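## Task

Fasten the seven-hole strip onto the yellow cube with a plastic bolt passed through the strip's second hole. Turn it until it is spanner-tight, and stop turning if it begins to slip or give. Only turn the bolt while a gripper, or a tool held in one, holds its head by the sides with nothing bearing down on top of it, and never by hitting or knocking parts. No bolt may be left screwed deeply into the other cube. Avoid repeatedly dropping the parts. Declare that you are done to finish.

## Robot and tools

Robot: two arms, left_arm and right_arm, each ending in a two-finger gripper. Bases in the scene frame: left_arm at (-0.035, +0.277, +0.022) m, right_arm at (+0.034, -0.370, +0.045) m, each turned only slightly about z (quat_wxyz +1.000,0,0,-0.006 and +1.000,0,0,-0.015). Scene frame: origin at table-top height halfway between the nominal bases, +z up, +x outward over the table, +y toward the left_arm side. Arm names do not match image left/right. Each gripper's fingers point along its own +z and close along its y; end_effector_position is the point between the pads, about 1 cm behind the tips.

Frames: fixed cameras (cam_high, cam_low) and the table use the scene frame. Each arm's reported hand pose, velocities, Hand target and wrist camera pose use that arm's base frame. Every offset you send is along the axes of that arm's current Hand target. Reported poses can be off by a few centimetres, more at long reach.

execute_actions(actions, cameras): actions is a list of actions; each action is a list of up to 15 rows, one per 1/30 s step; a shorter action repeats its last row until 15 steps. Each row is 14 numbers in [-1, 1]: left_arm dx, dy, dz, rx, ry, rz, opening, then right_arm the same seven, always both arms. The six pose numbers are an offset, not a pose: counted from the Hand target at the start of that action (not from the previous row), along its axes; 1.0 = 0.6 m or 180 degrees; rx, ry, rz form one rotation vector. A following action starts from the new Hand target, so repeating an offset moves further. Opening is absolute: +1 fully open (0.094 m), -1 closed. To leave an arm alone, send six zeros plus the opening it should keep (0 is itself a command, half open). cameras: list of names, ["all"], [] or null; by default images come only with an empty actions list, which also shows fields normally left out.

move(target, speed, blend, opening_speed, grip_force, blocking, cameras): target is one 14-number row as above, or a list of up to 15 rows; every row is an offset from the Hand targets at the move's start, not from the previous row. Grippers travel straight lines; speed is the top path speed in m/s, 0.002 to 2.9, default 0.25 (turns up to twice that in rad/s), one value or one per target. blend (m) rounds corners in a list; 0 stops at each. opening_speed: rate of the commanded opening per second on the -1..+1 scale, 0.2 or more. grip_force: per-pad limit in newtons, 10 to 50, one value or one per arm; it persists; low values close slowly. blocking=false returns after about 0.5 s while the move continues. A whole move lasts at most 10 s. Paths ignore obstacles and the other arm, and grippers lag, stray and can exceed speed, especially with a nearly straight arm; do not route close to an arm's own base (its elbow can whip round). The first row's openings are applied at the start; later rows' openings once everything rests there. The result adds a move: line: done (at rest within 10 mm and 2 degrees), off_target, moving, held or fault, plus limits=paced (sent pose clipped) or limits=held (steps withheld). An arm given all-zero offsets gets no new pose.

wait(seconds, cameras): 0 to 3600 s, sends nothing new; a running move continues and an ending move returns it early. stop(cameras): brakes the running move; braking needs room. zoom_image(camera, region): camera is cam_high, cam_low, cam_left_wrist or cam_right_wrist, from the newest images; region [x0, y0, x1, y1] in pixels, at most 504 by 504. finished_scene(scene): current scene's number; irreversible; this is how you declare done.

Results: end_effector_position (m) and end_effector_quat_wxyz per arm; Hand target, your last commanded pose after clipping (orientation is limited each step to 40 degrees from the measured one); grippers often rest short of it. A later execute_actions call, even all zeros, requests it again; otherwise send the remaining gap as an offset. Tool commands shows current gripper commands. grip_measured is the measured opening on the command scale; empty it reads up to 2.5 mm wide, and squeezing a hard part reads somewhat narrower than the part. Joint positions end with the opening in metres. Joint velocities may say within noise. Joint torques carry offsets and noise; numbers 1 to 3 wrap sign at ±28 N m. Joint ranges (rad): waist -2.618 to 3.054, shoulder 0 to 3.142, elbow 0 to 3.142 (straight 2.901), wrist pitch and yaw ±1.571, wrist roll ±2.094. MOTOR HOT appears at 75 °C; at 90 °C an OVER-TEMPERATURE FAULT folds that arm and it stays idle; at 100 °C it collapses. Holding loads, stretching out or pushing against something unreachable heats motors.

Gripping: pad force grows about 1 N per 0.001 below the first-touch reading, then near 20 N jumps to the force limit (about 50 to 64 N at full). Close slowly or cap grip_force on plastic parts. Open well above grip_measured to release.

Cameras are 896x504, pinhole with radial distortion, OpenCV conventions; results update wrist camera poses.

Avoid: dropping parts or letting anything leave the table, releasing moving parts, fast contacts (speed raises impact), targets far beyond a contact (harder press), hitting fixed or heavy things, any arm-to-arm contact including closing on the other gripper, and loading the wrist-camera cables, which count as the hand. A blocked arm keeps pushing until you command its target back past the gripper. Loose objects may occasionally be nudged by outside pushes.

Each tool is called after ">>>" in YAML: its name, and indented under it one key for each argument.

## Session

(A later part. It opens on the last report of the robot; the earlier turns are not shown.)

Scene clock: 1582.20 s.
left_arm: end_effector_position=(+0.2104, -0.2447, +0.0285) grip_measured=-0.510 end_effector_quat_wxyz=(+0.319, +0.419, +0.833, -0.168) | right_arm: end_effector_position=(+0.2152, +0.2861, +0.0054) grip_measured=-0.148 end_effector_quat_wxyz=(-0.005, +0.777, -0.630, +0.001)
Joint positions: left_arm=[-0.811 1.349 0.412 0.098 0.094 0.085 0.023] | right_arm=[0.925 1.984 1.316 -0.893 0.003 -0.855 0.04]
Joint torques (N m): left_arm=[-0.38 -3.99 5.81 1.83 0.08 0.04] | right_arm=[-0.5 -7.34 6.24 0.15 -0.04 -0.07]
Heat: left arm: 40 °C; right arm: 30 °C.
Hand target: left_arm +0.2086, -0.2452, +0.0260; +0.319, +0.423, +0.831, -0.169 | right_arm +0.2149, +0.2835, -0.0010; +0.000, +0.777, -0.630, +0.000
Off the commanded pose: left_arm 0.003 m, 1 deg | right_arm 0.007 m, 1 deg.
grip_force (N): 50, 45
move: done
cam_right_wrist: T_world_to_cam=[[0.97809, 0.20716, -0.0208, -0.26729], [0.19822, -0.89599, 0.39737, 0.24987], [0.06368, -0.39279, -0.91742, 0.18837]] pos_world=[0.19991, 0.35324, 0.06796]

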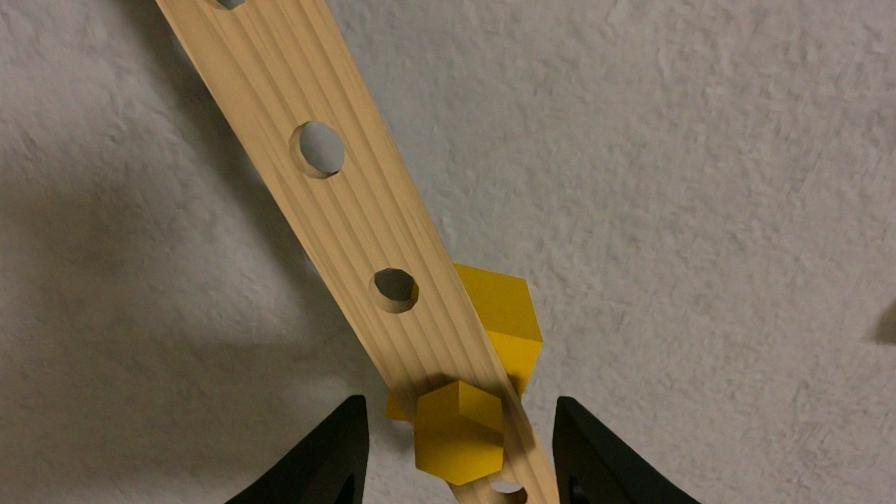

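>>> move:
  target:
    - [0,0,0,0,0,0,-0.65,0.0025,0,-0.012,0,0,0,-0.3]
    - [0,0,0,0,0,0,-0.65,0.0025,0,0.003,0,0,0,-0.3]
    - [0,0,0,0,0,0,-0.65,0.0025,0,0.003,0,0,0,-0.7]
  speed: 0.12
  cameras: ["cam_right_wrist"]

>>> zoom_image:
  camera: "cam_right_wrist"
  region: [340, 300, 590, 500]

Scene clock: 1587.93 s.
left_arm: end_effector_position=(+0.2113, -0.2448, +0.0291) grip_measured=-0.510 end_effector_quat_wxyz=(+0.321, +0.418, +0.833, -0.167) | right_arm: end_effector_position=(+0.2172, +0.2866, +0.0052) grip_measured=-0.646 end_effector_quat_wxyz=(-0.009, +0.777, -0.630, +0.001)
Joint positions: left_arm=[-0.811 1.349 0.412 0.102 0.091 0.085 0.023] | right_arm=[0.921 1.984 1.315 -0.885 0.003 -0.858 0.017]
Joint torques (N m): left_arm=[-0.38 -4 5.87 1.81 0.1 0.02] | right_arm=[-0.47 -7.41 5.64 0.18 -0.04 -0.07]
Heat: left arm: 40 °C; right arm: 30 °C.
Hand target: left_arm +0.2086, -0.2452, +0.0260; +0.319, +0.423, +0.831, -0.169 | right_arm +0.2152, +0.2821, -0.0028; +0.000, +0.777, -0.630, +0.000
Off the commanded pose: left_arm 0.004 m, 1 deg | right_arm 0.009 m, 1 deg.
grip_force (N): 50, 45
move: done
cam_right_wrist: T_world_to_cam=[[0.97817, 0.20723, -0.0156, -0.2693], [0.19655, -0.89815, 0.3933, 0.25108], [0.06749, -0.38778, -0.91928, 0.18602]] pos_world=[0.20152, 0.35345, 0.06805]

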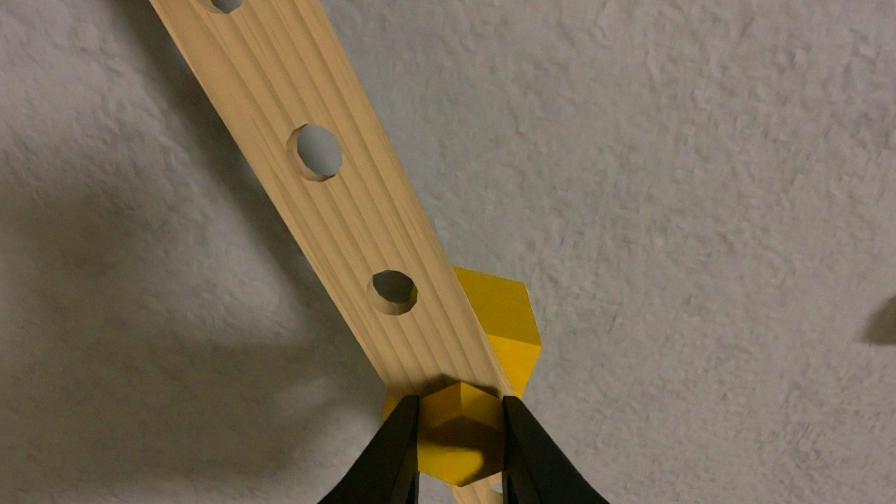

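Scaled by 2.016.

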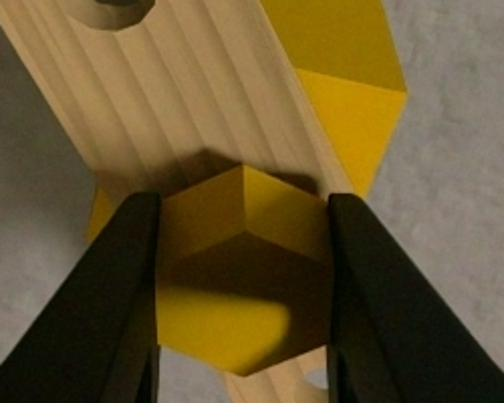

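>>> move:
  target:
    - [0,0,0,0,0,0,-0.65,0,0,0.003,0,0,0.33,-0.7]
    - [0,0,0,0,0,0,-0.65,0,0,0.004,0,0,0.667,-0.7]
  speed: 0.3
  blend: [0.05,0]
  cameras: ["cam_low","cam_right_wrist"]

>>> zoom_image:
  camera: "cam_low"
  region: [440, 170, 560, 230]

>>> zoom_image:
  camera: "cam_right_wrist"
  region: [340, 300, 590, 500]

Scene clock: 1594.63 s.
left_arm: end_effector_position=(+0.2113, -0.2448, +0.0291) grip_measured=-0.510 end_effector_quat_wxyz=(+0.321, +0.418, +0.833, -0.167) | right_arm: end_effector_position=(+0.2166, +0.2863, +0.0043) grip_measured=-0.647 end_effector_quat_wxyz=(+0.005, +0.152, +0.988, +0.007)
Joint positions: left_arm=[-0.811 1.349 0.412 0.102 0.091 0.085 0.023] | right_arm=[0.921 1.984 1.311 -0.882 0.001 1.226 0.017]
Joint torques (N m): left_arm=[-0.42 -4 5.78 1.82 0.1 0.02] | right_arm=[-0.47 -7.08 5.5 0.22 -0.03 0.05]
Heat: left arm: 40 °C; right arm: 30 °C.
Hand target: left_arm +0.2086, -0.2452, +0.0260; +0.319, +0.423, +0.831, -0.169 | right_arm +0.2152, +0.2821, -0.0052; +0.000, +0.157, +0.988, +0.000
Off the commanded pose: left_arm 0.004 m, 1 deg | right_arm 0.010 m, 1 deg.
grip_force (N): 50, 45
move: done
cam_right_wrist: T_world_to_cam=[[-0.29937, -0.95301, -0.04639, 0.34034], [-0.88177, 0.25776, 0.39503, 0.15384], [-0.36451, 0.15916, -0.9175, 0.1221]] pos_world=[0.28205, 0.26526, 0.06704]

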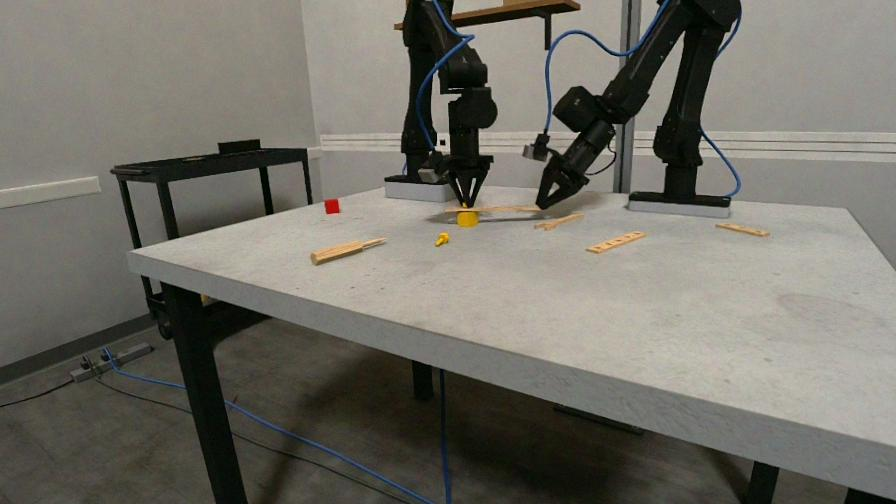

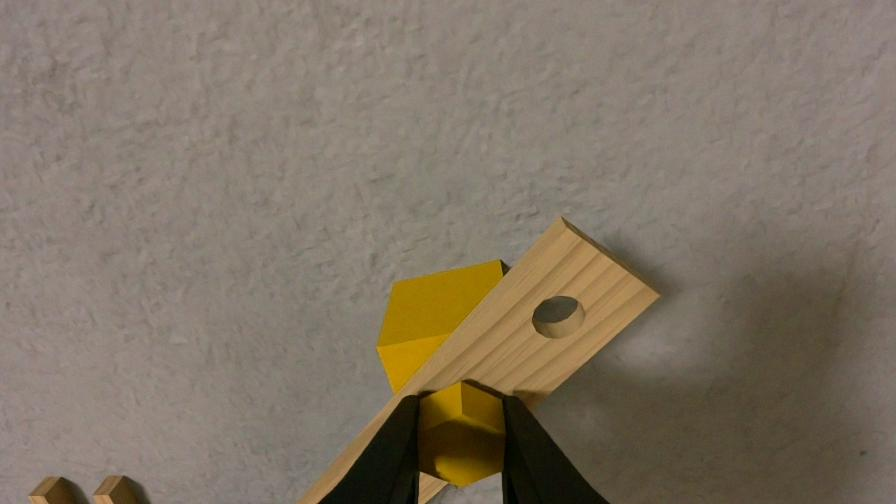

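Scaled by 4.200.

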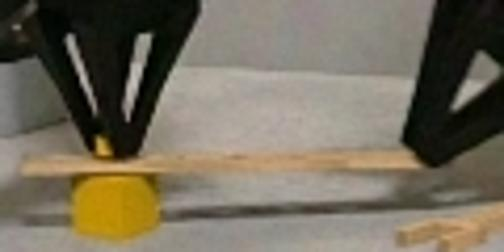

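Scaled by 2.016.

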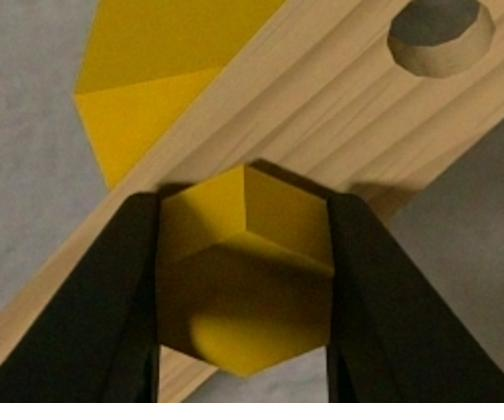

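>>> move:
  target:
    - [0,0,0,0,0,0,-0.65,0,0,-0.008,0,0,0,-0.1]
    - [0,0,0,0,0,0,-0.65,0,0,-0.080,0,0,0,-0.1]
    - [0,0,0,0,0,0,-0.65,0,0,-0.080,0,0,-0.667,-0.15]
    - [0,0,0,0,0,0,-0.65,0,0,-0.004,0,0,-0.667,-0.15]
  speed: [0.4,0.2,0.4,0.12]
  blend: [0,0.01,0.01,0]
  cameras: ["cam_right_wrist"]

>>> zoom_image:
  camera: "cam_right_wrist"
  region: [340, 300, 590, 500]

Scene clock: 1603.53 s.
left_arm: end_effector_position=(+0.2113, -0.2448, +0.0291) grip_measured=-0.510 end_effector_quat_wxyz=(+0.321, +0.418, +0.833, -0.167) | right_arm: end_effector_position=(+0.2152, +0.2845, +0.0030) grip_measured=-0.148 end_effector_quat_wxyz=(-0.005, +0.777, -0.630, +0.001)
Joint positions: left_arm=[-0.811 1.349 0.412 0.102 0.091 0.085 0.023] | right_arm=[0.921 1.984 1.307 -0.884 0.001 -0.858 0.04]
Joint torques (N m): left_arm=[-0.43 -3.97 5.82 1.82 0.11 0.03] | right_arm=[-0.49 -7.41 6.28 0.15 -0.03 -0.07]
Heat: left arm: 40 °C; right arm: 30 °C.
Hand target: left_arm +0.2086, -0.2452, +0.0260; +0.319, +0.423, +0.831, -0.169 | right_arm +0.2152, +0.2822, -0.0027; +0.000, +0.777, -0.630, +0.000
Off the commanded pose: left_arm 0.004 m, 1 deg | right_arm 0.006 m, 1 deg.
grip_force (N): 50, 45
move: done; blend cut to 0 m at target 3; target 3's new opening was sent with right_arm's hand 0.016 m and 2 deg from that target
cam_right_wrist: T_world_to_cam=[[0.97812, 0.20677, -0.02294, -0.26685], [0.19872, -0.89596, 0.39719, 0.24932], [0.06157, -0.39306, -0.91745, 0.18618]] pos_world=[0.2, 0.35174, 0.06566]

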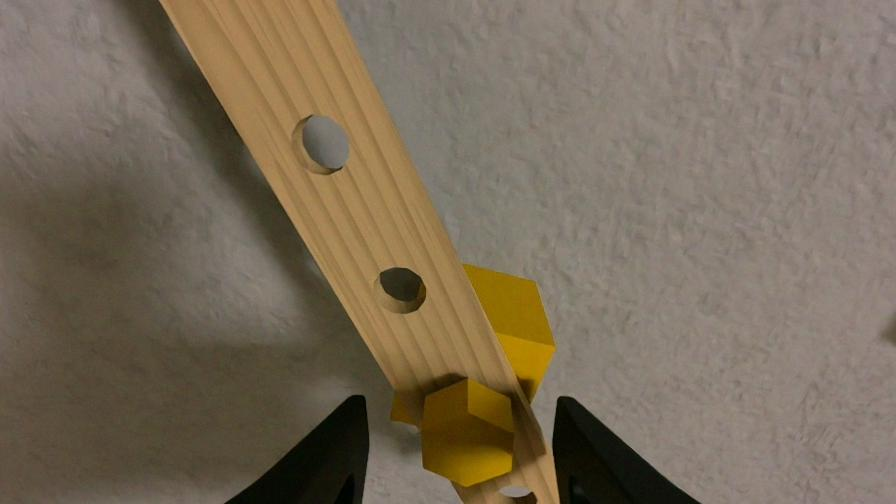

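Scaled by 2.016.

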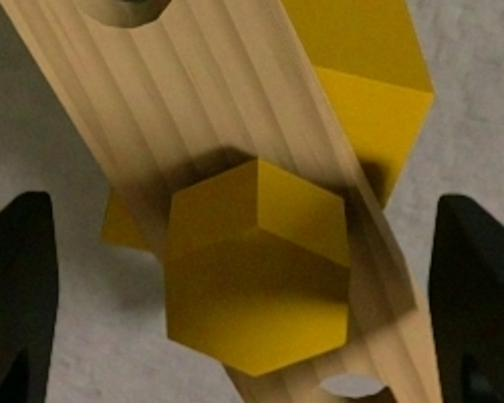

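>>> move:
  target:
    - [0,0,0,0,0,0,-0.65,0,-0.003,-0.006,0,0,0,-0.3]
    - [0,0,0,0,0,0,-0.65,0,-0.003,0.001,0,0,0,-0.3]
    - [0,0,0,0,0,0,-0.65,0,-0.003,0.001,0,0,0,-0.7]
    - [0,0,0,0,0,0,-0.65,0,-0.003,0.003,0,0,0.667,-0.7]
  speed: [0.12,0.12,0.12,0.3]
  cameras: ["cam_low","cam_right_wrist"]

>>> zoom_image:
  camera: "cam_low"
  region: [440, 170, 560, 230]

>>> zoom_image:
  camera: "cam_right_wrist"
  region: [340, 300, 590, 500]

Scene clock: 1613.33 s.
left_arm: end_effector_position=(+0.2120, -0.2454, +0.0299) grip_measured=-0.510 end_effector_quat_wxyz=(+0.323, +0.418, +0.832, -0.168) | right_arm: end_effector_position=(+0.2159, +0.2857, +0.0031) grip_measured=-0.646 end_effector_quat_wxyz=(+0.001, +0.152, +0.988, +0.008)
Joint positions: left_arm=[-0.811 1.349 0.412 0.107 0.091 0.085 0.023] | right_arm=[0.918 1.984 1.307 -0.879 -0.007 1.222 0.017]
Joint torques (N m): left_arm=[-0.43 -4.05 5.81 1.79 0.1 0.03] | right_arm=[-0.5 -6.84 6.58 0.16 0.06 0.05]
Heat: left arm: 39 °C; right arm: 30 °C.
Hand target: left_arm +0.2086, -0.2452, +0.0260; +0.319, +0.423, +0.831, -0.169 | right_arm +0.2171, +0.2825, -0.0045; +0.000, +0.157, +0.988, +0.000
Off the commanded pose: left_arm 0.005 m, 1 deg | right_arm 0.008 m, 1 deg.
grip_force (N): 50, 45
move: done
cam_right_wrist: T_world_to_cam=[[-0.29964, -0.9529, -0.04695, 0.33952], [-0.87873, 0.25649, 0.40255, 0.15355], [-0.37155, 0.16188, -0.91419, 0.12155]] pos_world=[0.28183, 0.26446, 0.06525]

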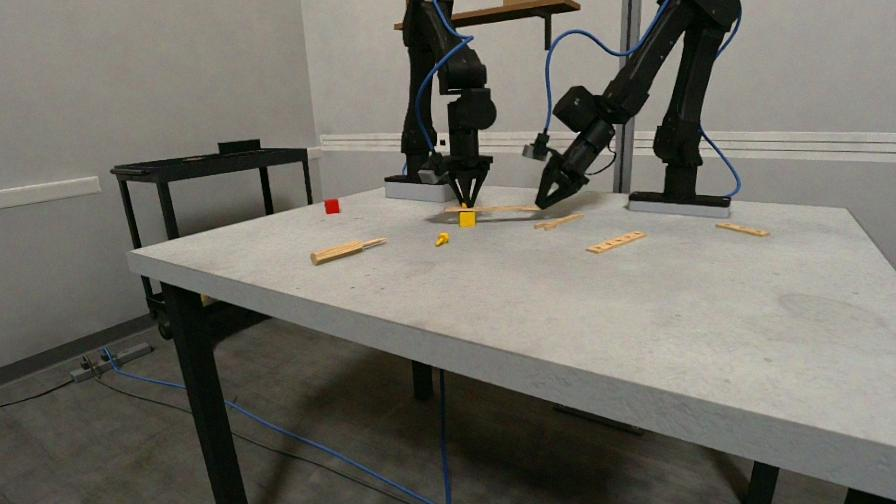

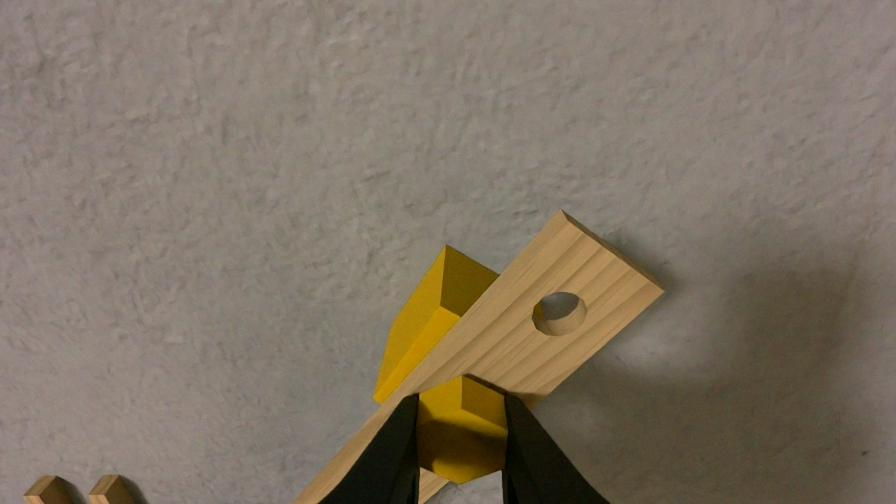

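Scaled by 4.200.

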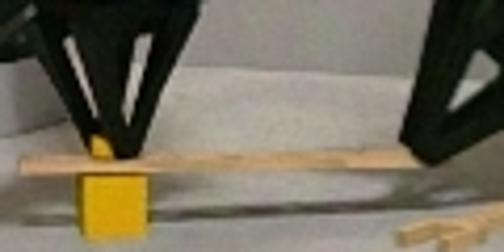

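Scaled by 2.016.

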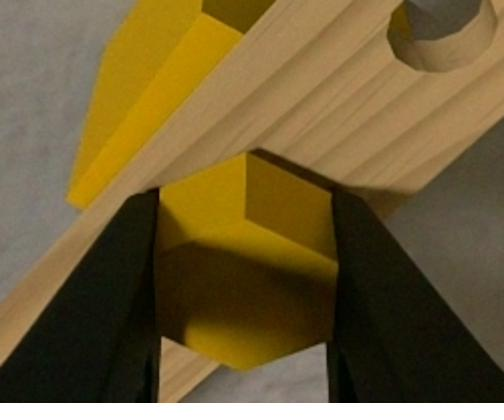

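>>> move:
  target:
    - [0,0,0,0,0,0,-0.65,0,0,-0.008,0,0,0,-0.1]
    - [0,0,0,0,0,0,-0.65,0,0,-0.080,0,0,0,-0.1]
    - [0,0,0,0,0,0,-0.65,0,0,-0.080,0,0,-0.667,-0.15]
    - [0,0,0,0,0,0,-0.65,0,0,-0.004,0,0,-0.667,-0.15]
  speed: [0.4,0.2,0.4,0.12]
  blend: [0,0.01,0.01,0]
  cameras: ["cam_right_wrist"]

>>> zoom_image:
  camera: "cam_right_wrist"
  region: [340, 300, 590, 500]

Scene clock: 1623.03 s.
left_arm: end_effector_position=(+0.2120, -0.2454, +0.0299) grip_measured=-0.510 end_effector_quat_wxyz=(+0.323, +0.418, +0.832, -0.168) | right_arm: end_effector_position=(+0.2168, +0.2849, +0.0036) grip_measured=-0.148 end_effector_quat_wxyz=(-0.004, +0.777, -0.630, +0.000)
Joint positions: left_arm=[-0.811 1.349 0.412 0.107 0.091 0.085 0.023] | right_arm=[0.918 1.988 1.315 -0.889 0 -0.861 0.04]
Joint torques (N m): left_arm=[-0.4 -3.97 5.81 1.75 0.11 0.02] | right_arm=[-0.49 -7.47 6.34 0.14 -0.01 -0.07]
Heat: left arm: 39 °C; right arm: 30 °C.
Hand target: left_arm +0.2086, -0.2452, +0.0260; +0.319, +0.423, +0.831, -0.169 | right_arm +0.2170, +0.2824, -0.0022; +0.000, +0.777, -0.630, +0.000
Off the commanded pose: left_arm 0.005 m, 1 deg | right_arm 0.006 m, 1 deg.
grip_force (N): 50, 45
move: done; blend cut to 0 m at target 3; target 3's new opening was sent with right_arm's hand 0.016 m and 2 deg from that target
cam_right_wrist: T_world_to_cam=[[0.97809, 0.20682, -0.02396, -0.26852], [0.1992, -0.89608, 0.39669, 0.24908], [0.06057, -0.39276, -0.91764, 0.18689]] pos_world=[0.2017, 0.35214, 0.06626]

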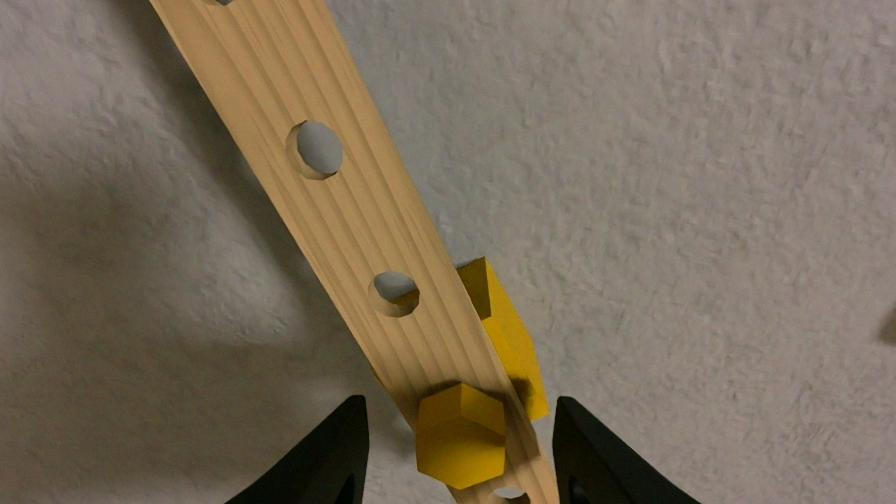

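Scaled by 2.016.

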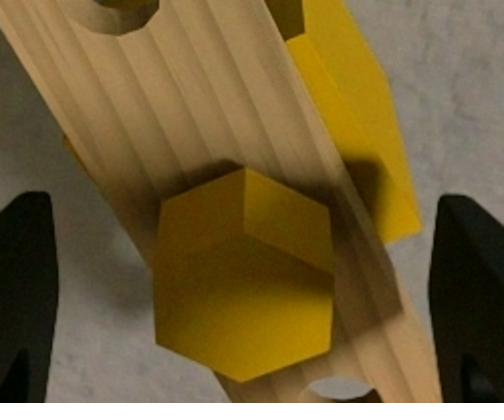

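>>> move:
  target:
    - [0,0,0,0,0,0,-0.65,0,0,0,0,0,0,-0.7]
    - [0,0,0,0,0,0,-0.65,0,0,0.003,0,0,0.667,-0.7]
  speed: [0.12,0.3]
  cameras: ["cam_low","cam_right_wrist"]

>>> zoom_image:
  camera: "cam_low"
  region: [440, 170, 560, 230]

>>> zoom_image:
  camera: "cam_right_wrist"
  region: [340, 300, 590, 500]

Scene clock: 1631.13 s.
left_arm: end_effector_position=(+0.2120, -0.2454, +0.0299) grip_measured=-0.510 end_effector_quat_wxyz=(+0.323, +0.418, +0.832, -0.168) | right_arm: end_effector_position=(+0.2176, +0.2859, +0.0036) grip_measured=-0.646 end_effector_quat_wxyz=(+0.003, +0.152, +0.988, +0.006)
Joint positions: left_arm=[-0.811 1.349 0.412 0.107 0.091 0.085 0.023] | right_arm=[0.918 1.988 1.315 -0.884 0 1.222 0.017]
Joint torques (N m): left_arm=[-0.4 -3.96 5.79 1.76 0.1 0.04] | right_arm=[-0.5 -7.24 6.01 0.18 -0.02 0.02]
Heat: left arm: 39 °C; right arm: 30 °C.
Hand target: left_arm +0.2086, -0.2452, +0.0260; +0.319, +0.423, +0.831, -0.169 | right_arm +0.2170, +0.2825, -0.0040; +0.000, +0.157, +0.988, +0.000
Off the commanded pose: left_arm 0.005 m, 1 deg | right_arm 0.008 m, 1 deg.
grip_force (N): 50, 45
move: done
cam_right_wrist: T_world_to_cam=[[-0.2995, -0.95309, -0.04394, 0.34026], [-0.88071, 0.25846, 0.39692, 0.15468], [-0.36694, 0.15757, -0.9168, 0.12292]] pos_world=[0.28324, 0.26495, 0.06624]

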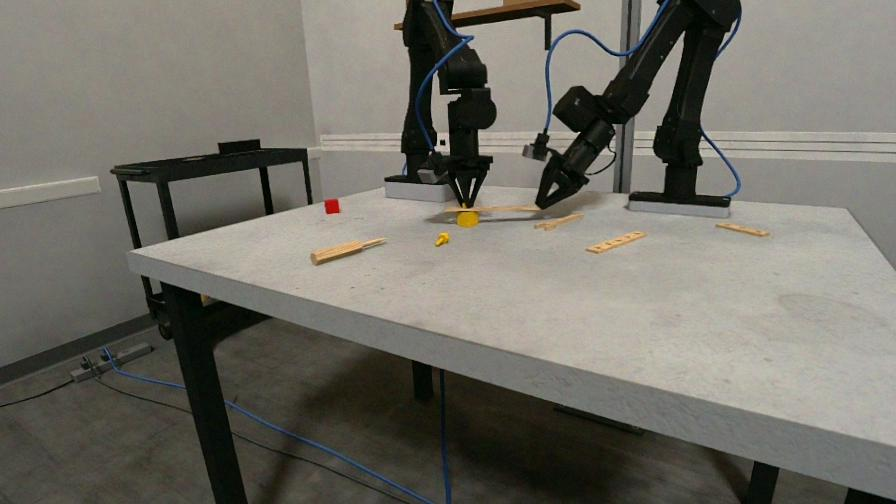

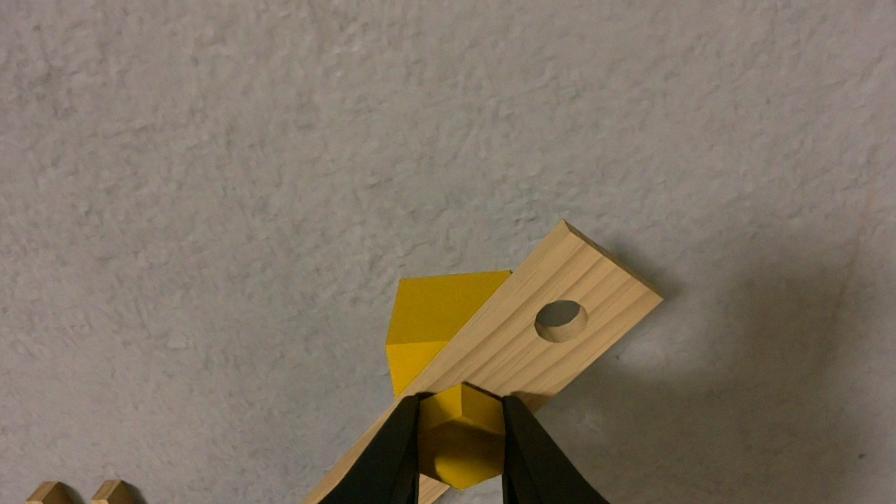

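Scaled by 4.200.

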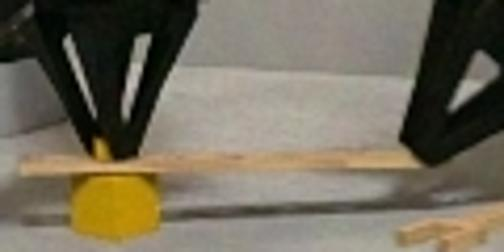

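Scaled by 2.016.

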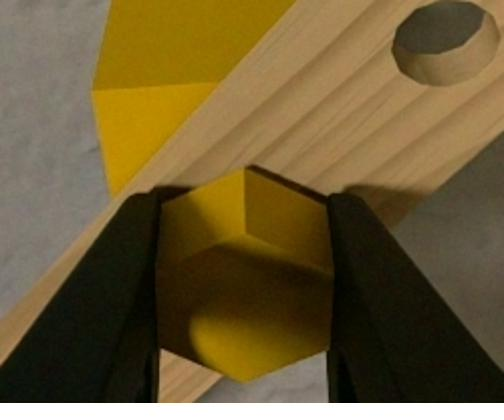

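>>> move:
  target:
    - [0,0,0,0,0,0,-0.65,0,0,-0.008,0,0,0,-0.1]
    - [0.0065,0,0.0075,0,0,0,-0.65,0,0,-0.080,0,0,0,-0.1]
    - [0.0065,0,0.0075,0,0,0,-0.65,0,0,-0.080,0,0,-0.667,-0.15]
    - [0.0065,0,0.0075,0,0,0,-0.65,0,0,-0.004,0,0,-0.667,-0.15]
  speed: [0.4,0.2,0.4,0.12]
  blend: [0,0.01,0.01,0]
  cameras: ["cam_right_wrist","cam_low"]

>>> zoom_image:
  camera: "cam_right_wrist"
  region: [340, 300, 590, 500]

>>> zoom_image:
  camera: "cam_low"
  region: [440, 170, 560, 230]

Scene clock: 1642.73 s.
left_arm: end_effector_position=(+0.2121, -0.2456, +0.0243) grip_measured=-0.510 end_effector_quat_wxyz=(+0.322, +0.418, +0.833, -0.168) | right_arm: end_effector_position=(+0.2168, +0.2848, +0.0042) grip_measured=-0.148 end_effector_quat_wxyz=(-0.004, +0.777, -0.630, +0.000)
Joint positions: left_arm=[-0.811 1.373 0.402 0.14 0.091 0.085 0.023] | right_arm=[0.918 1.987 1.316 -0.891 0.001 -0.861 0.04]
Joint torques (N m): left_arm=[-0.44 -4.03 5.41 1.84 0.11 0.02] | right_arm=[-0.5 -7.45 6.31 0.14 -0.02 -0.07]
Heat: left arm: 40 °C; right arm: 30 °C.
Hand target: left_arm +0.2086, -0.2453, +0.0199; +0.318, +0.423, +0.832, -0.168 | right_arm +0.2170, +0.2824, -0.0016; +0.000, +0.777, -0.630, +0.000
Off the commanded pose: left_arm 0.005 m, 1 deg | right_arm 0.006 m, 1 deg.
grip_force (N): 50, 45
move: done; blend cut to 0 m at target 3; target 3's new opening was sent with right_arm's hand 0.016 m and 2 deg from that target
cam_right_wrist: T_world_to_cam=[[0.97811, 0.20672, -0.02375, -0.26847], [0.19901, -0.89602, 0.39692, 0.24876], [0.06077, -0.39296, -0.91754, 0.18743]] pos_world=[0.2017, 0.35204, 0.06686]
Images, in order (width x height): cam_low 896x504, cam_right_wrist 896x504.

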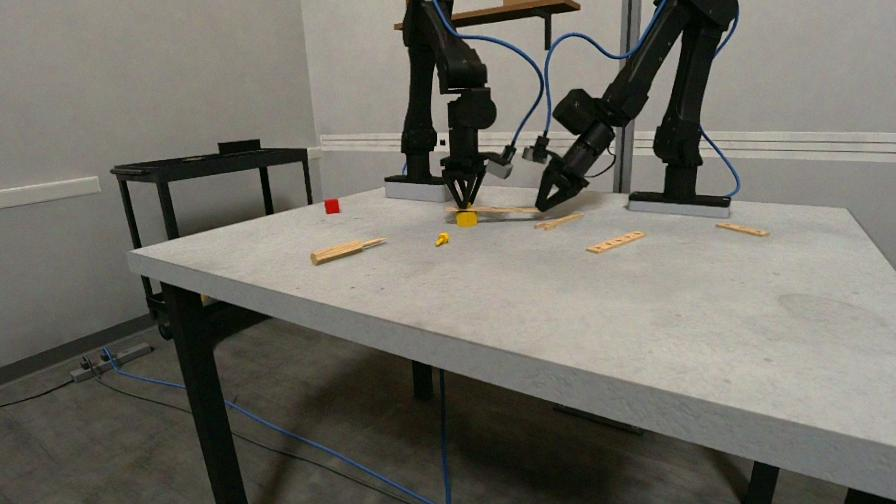

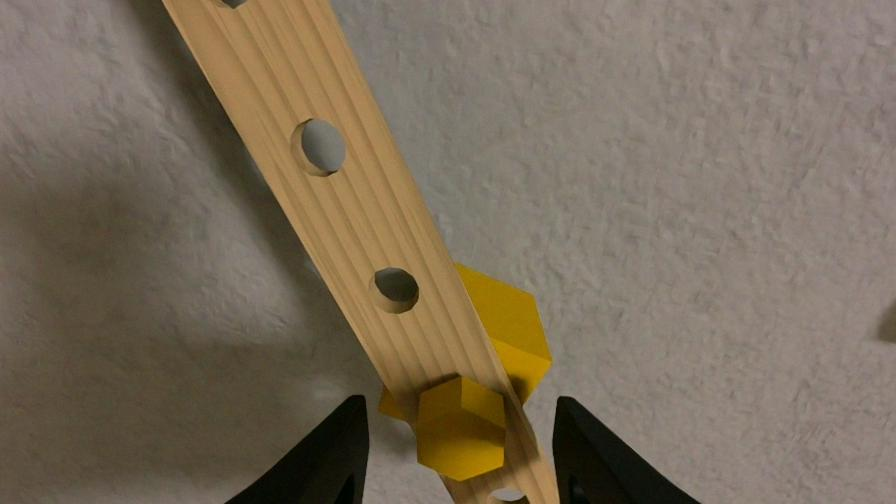

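Scaled by 2.016.

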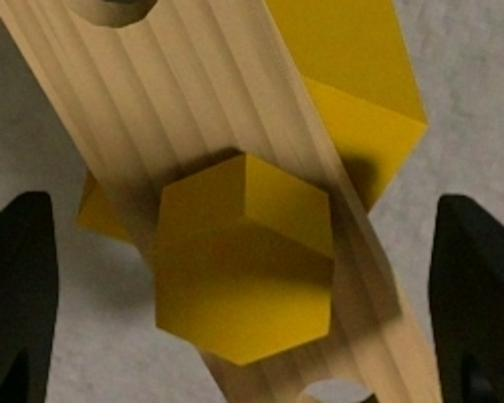

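Scaled by 4.200.

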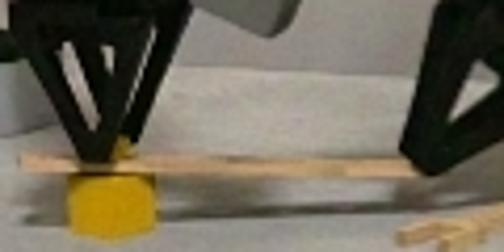

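>>> move:
  target:
    - [0,0,0,0,0,0,-0.65,0,0,0,0,0,0,-0.7]
    - [0,0,0,0,0,0,-0.65,0,0,0.010,0,0,0.667,-0.7]
  speed: [0.12,0.3]
  cameras: ["cam_low","cam_right_wrist"]

>>> zoom_image:
  camera: "cam_low"
  region: [440, 170, 560, 230]

>>> zoom_image:
  camera: "cam_right_wrist"
  region: [340, 300, 590, 500]

Scene clock: 1651.40 s.
left_arm: end_effector_position=(+0.2125, -0.2459, +0.0247) grip_measured=-0.510 end_effector_quat_wxyz=(+0.323, +0.418, +0.832, -0.168) | right_arm: end_effector_position=(+0.2177, +0.2859, +0.0034) grip_measured=-0.647 end_effector_quat_wxyz=(+0.004, +0.151, +0.988, +0.006)
Joint positions: left_arm=[-0.811 1.373 0.402 0.142 0.091 0.085 0.023] | right_arm=[0.918 1.989 1.315 -0.883 0.001 1.221 0.017]
Joint torques (N m): left_arm=[-0.47 -4.01 5.44 1.79 0.1 0.05] | right_arm=[-0.5 -6.82 5.41 0.29 -0.01 0.05]
Heat: left arm: 40 °C; right arm: 30 °C.
Hand target: left_arm +0.2086, -0.2453, +0.0199; +0.318, +0.423, +0.832, -0.168 | right_arm +0.2170, +0.2824, -0.0076; +0.000, +0.157, +0.988, +0.000
Off the commanded pose: left_arm 0.006 m, 1 deg | right_arm 0.012 m, 1 deg.
grip_force (N): 50, 45
move: off_target (right_arm)
cam_right_wrist: T_world_to_cam=[[-0.29837, -0.95343, -0.04413, 0.34016], [-0.88122, 0.25742, 0.39647, 0.15527], [-0.36665, 0.15718, -0.91699, 0.12279]] pos_world=[0.28334, 0.26505, 0.06604]

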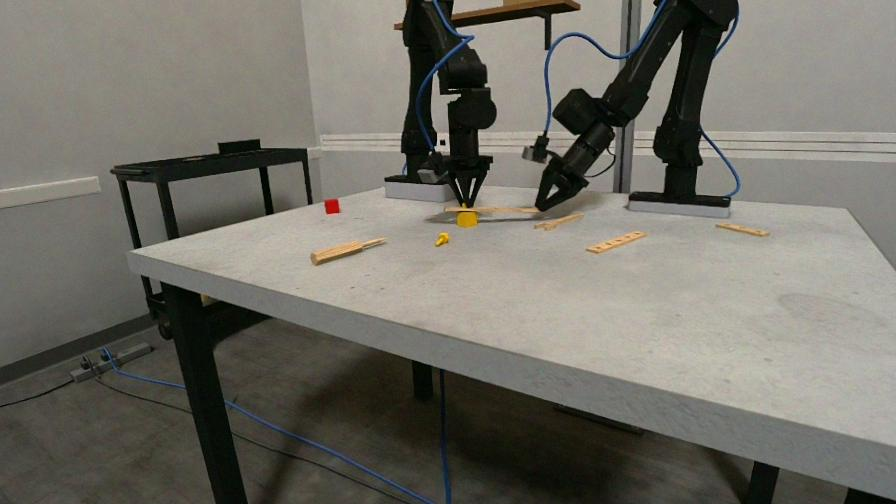

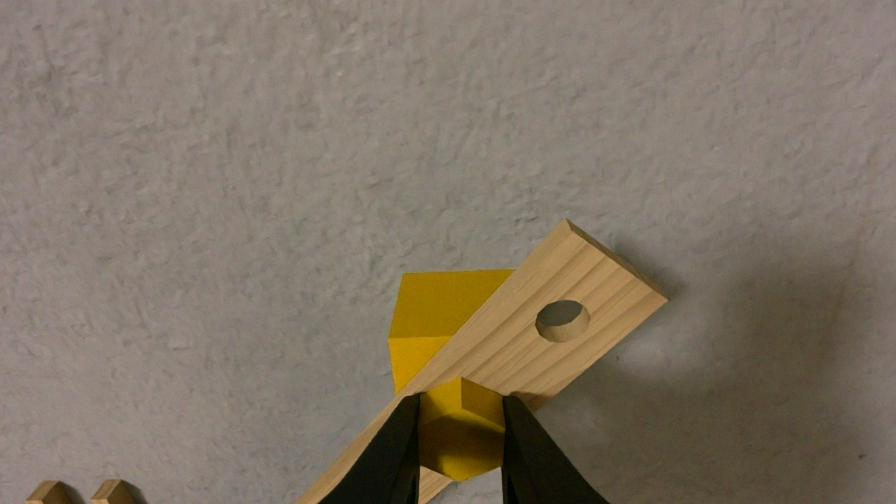

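Scaled by 4.200.

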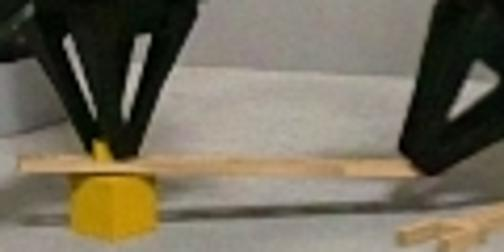

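Scaled by 2.016.

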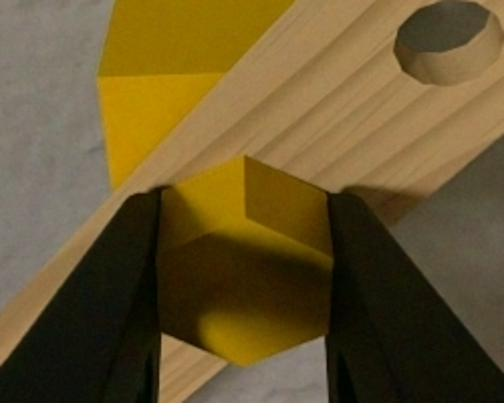

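>>> move:
  target:
    - [0,0,0,0,0,0,-0.65,0,0,-0.010,0,0,0,-0.1]
    - [0,0,0,0,0,0,-0.65,0,0,-0.086,0,0,0,-0.1]
    - [0,0,0,0,0,0,-0.65,0,0,-0.086,0,0,-0.667,-0.15]
    - [0,0,0,0,0,0,-0.65,0,0,-0.009,0,0,-0.667,-0.15]
  speed: [0.4,0.2,0.4,0.12]
  blend: [0,0.01,0.01,0]
  cameras: ["cam_right_wrist"]

>>> zoom_image:
  camera: "cam_right_wrist"
  region: [340, 300, 590, 500]

Scene clock: 1660.27 s.
left_arm: end_effector_position=(+0.2125, -0.2460, +0.0248) grip_measured=-0.510 end_effector_quat_wxyz=(+0.324, +0.418, +0.832, -0.168) | right_arm: end_effector_position=(+0.2170, +0.2849, +0.0036) grip_measured=-0.148 end_effector_quat_wxyz=(-0.005, +0.777, -0.630, +0.000)
Joint positions: left_arm=[-0.811 1.373 0.402 0.143 0.091 0.085 0.023] | right_arm=[0.918 1.988 1.315 -0.888 0.001 -0.861 0.04]
Joint torques (N m): left_arm=[-0.47 -4.01 5.46 1.79 0.12 0.04] | right_arm=[-0.49 -7.45 6.3 0.16 -0.02 -0.07]
Heat: left arm: 40 °C; right arm: 31 °C.
Hand target: left_arm +0.2086, -0.2453, +0.0200; +0.318, +0.423, +0.831, -0.169 | right_arm +0.2170, +0.2824, -0.0022; +0.000, +0.777, -0.630, +0.000
Off the commanded pose: left_arm 0.006 m, 1 deg | right_arm 0.006 m, 1 deg.
grip_force (N): 50, 45
move: done; blend cut to 0 m at target 3; target 3's new opening was sent with right_arm's hand 0.015 m and 2 deg from that target
cam_right_wrist: T_world_to_cam=[[0.97812, 0.20675, -0.02321, -0.26865], [0.19882, -0.89605, 0.39694, 0.24915], [0.06127, -0.39287, -0.91755, 0.18668]] pos_world=[0.2018, 0.35214, 0.06616]

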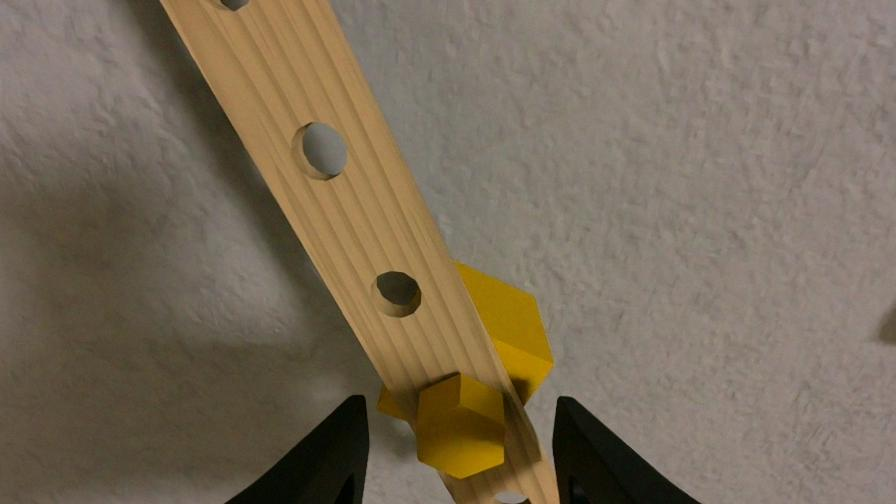

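Scaled by 2.016.

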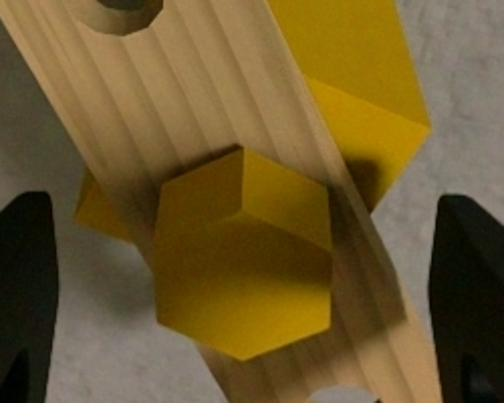

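>>> move:
  target:
    - [0,0,0,0,0,0,-0.65,0,0,0.003,0,0,0,-0.3]
    - [0,0,0,0,0,0,-0.65,0,0,0.003,0,0,0,-0.7]
    - [0,0,0,0,0,0,-0.65,0,0,0.009,0,0,0.667,-0.7]
  speed: [0.12,0.12,0.3]
  cameras: ["cam_low","cam_right_wrist"]

>>> zoom_image:
  camera: "cam_low"
  region: [440, 170, 560, 230]

>>> zoom_image:
  camera: "cam_right_wrist"
  region: [340, 300, 590, 500]

Scene clock: 1669.40 s.
left_arm: end_effector_position=(+0.2129, -0.2464, +0.0252) grip_measured=-0.510 end_effector_quat_wxyz=(+0.325, +0.417, +0.832, -0.169) | right_arm: end_effector_position=(+0.2178, +0.2860, +0.0031) grip_measured=-0.648 end_effector_quat_wxyz=(+0.004, +0.149, +0.989, +0.006)
Joint positions: left_arm=[-0.811 1.373 0.402 0.145 0.091 0.084 0.023] | right_arm=[0.918 1.989 1.314 -0.881 0.001 1.217 0.017]
Joint torques (N m): left_arm=[-0.46 -3.99 5.38 1.75 0.1 0.04] | right_arm=[-0.47 -6.83 5.5 0.26 -0.02 0.09]
Heat: left arm: 40 °C; right arm: 31 °C.
Hand target: left_arm +0.2086, -0.2453, +0.0199; +0.318, +0.423, +0.831, -0.168 | right_arm +0.2170, +0.2824, -0.0075; +0.000, +0.157, +0.988, +0.000
Off the commanded pose: left_arm 0.007 m, 1 deg | right_arm 0.011 m, 1 deg.
grip_force (N): 50, 45
move: off_target (right_arm)
cam_right_wrist: T_world_to_cam=[[-0.2947, -0.95454, -0.04472, 0.33966], [-0.88253, 0.25392, 0.39581, 0.15673], [-0.36646, 0.15611, -0.91724, 0.12286]] pos_world=[0.28344, 0.26524, 0.06584]

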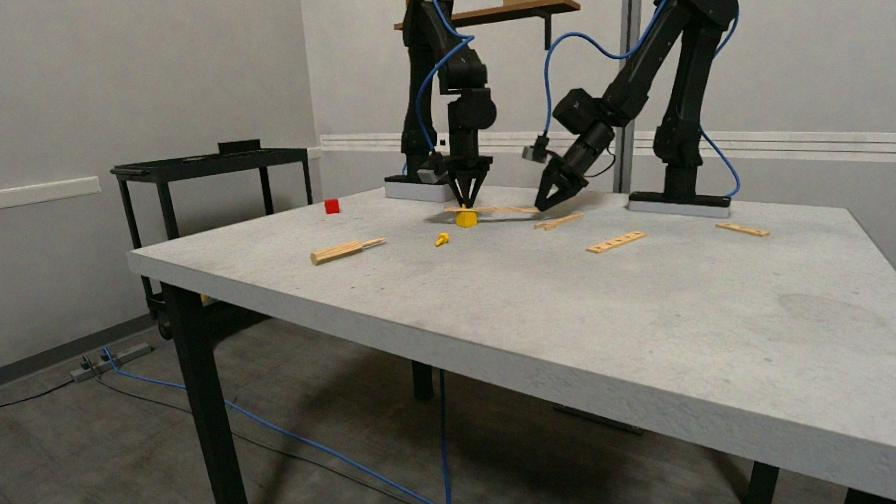

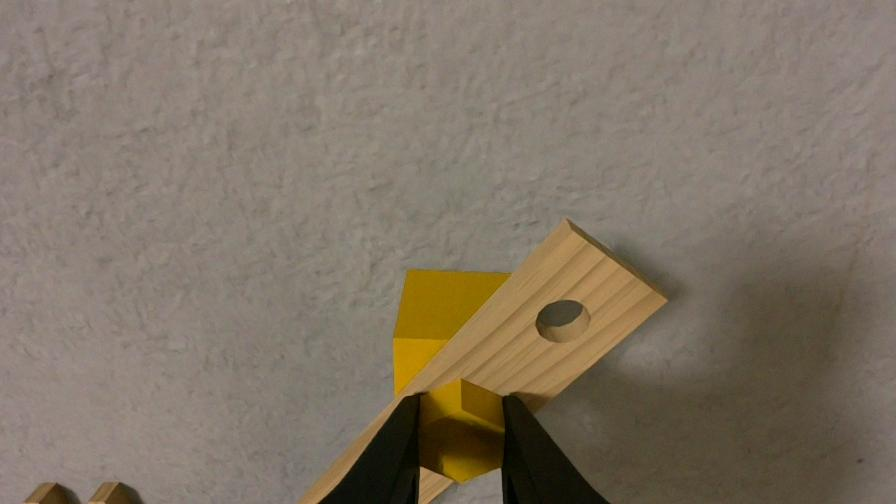

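Scaled by 4.200.

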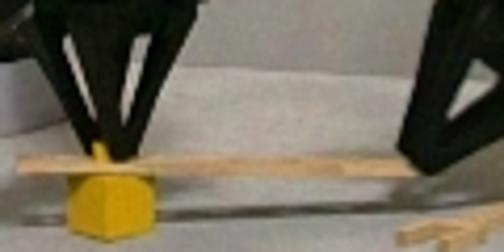

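Scaled by 2.016.

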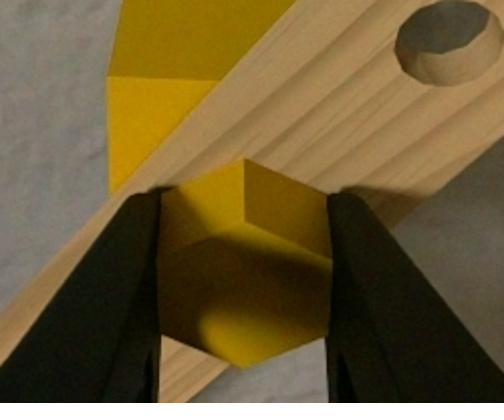

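>>> move:
  target:
    - [0,0,0,0,0,0,-0.65,0,0,-0.010,0,0,0,-0.1]
    - [0,0,0,0,0,0,-0.65,0,0,-0.086,0,0,0,-0.1]
    - [-0.0186,0,-0.0214,0,0,0,-0.65,0,0,-0.086,0,0,-0.667,-0.15]
  speed: [0.4,0.2,0.4]
  blend: [0,0.01,0]
  cameras: ["cam_right_wrist","cam_low"]

>>> zoom_image:
  camera: "cam_right_wrist"
  region: [400, 200, 600, 400]

>>> zoom_image:
  camera: "cam_low"
  region: [440, 170, 560, 230]

>>> zoom_image:
  camera: "cam_low"
  region: [445, 180, 495, 230]

Scene clock: 1679.90 s.
left_arm: end_effector_position=(+0.2055, -0.2387, +0.0260) grip_measured=-0.510 end_effector_quat_wxyz=(+0.310, +0.419, +0.837, -0.164) | right_arm: end_effector_position=(+0.2105, +0.2765, +0.0314) grip_measured=-0.148 end_effector_quat_wxyz=(+0.020, +0.776, -0.630, +0.001)
Joint positions: left_arm=[-0.811 1.326 0.402 0.065 0.091 0.084 0.023] | right_arm=[0.918 1.956 1.386 -1.042 0.001 -0.861 0.04]
Joint torques (N m): left_arm=[-0.38 -5.79 8.95 1.44 0.1 0.05] | right_arm=[-0.5 -9.94 9.66 -0.06 -0.02 -0.08]
Heat: left arm: 40 °C; right arm: 31 °C.
Hand target: left_arm +0.2085, -0.2449, +0.0370; +0.319, +0.423, +0.831, -0.169 | right_arm +0.2170, +0.2824, +0.0441; +0.000, +0.777, -0.630, +0.000
Off the commanded pose: left_arm 0.013 m, 1 deg | right_arm 0.015 m, 2 deg.
grip_force (N): 50, 45
move: off_target (left_arm, right_arm); target 3's new opening was sent with right_arm's hand 0.015 m and 2 deg from that target
cam_right_wrist: T_world_to_cam=[[0.97692, 0.20472, -0.06104, -0.25793], [0.211, -0.88, 0.42553, 0.22393], [0.03339, -0.42858, -0.90288, 0.22465]] pos_world=[0.19723, 0.34614, 0.0918]
Images, in order (width x height): cam_low 896x504, cam_right_wrist 896x504.

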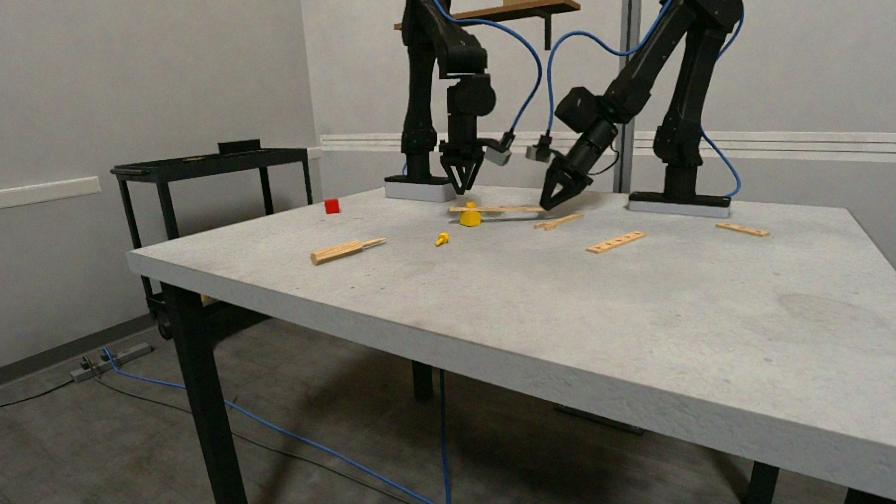

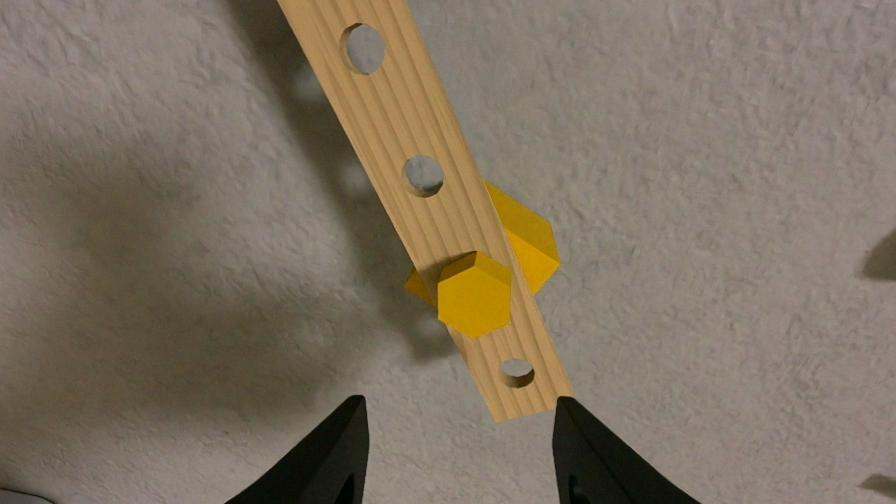

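Scaled by 2.520.

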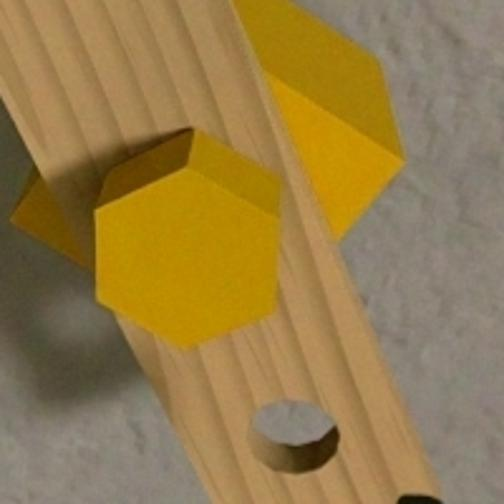

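Scaled by 4.200.

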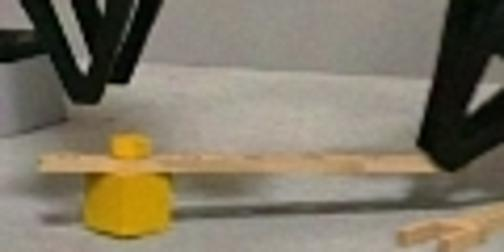

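Scaled by 10.080.

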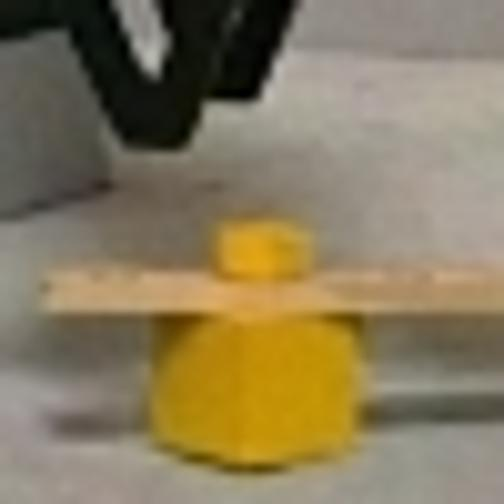

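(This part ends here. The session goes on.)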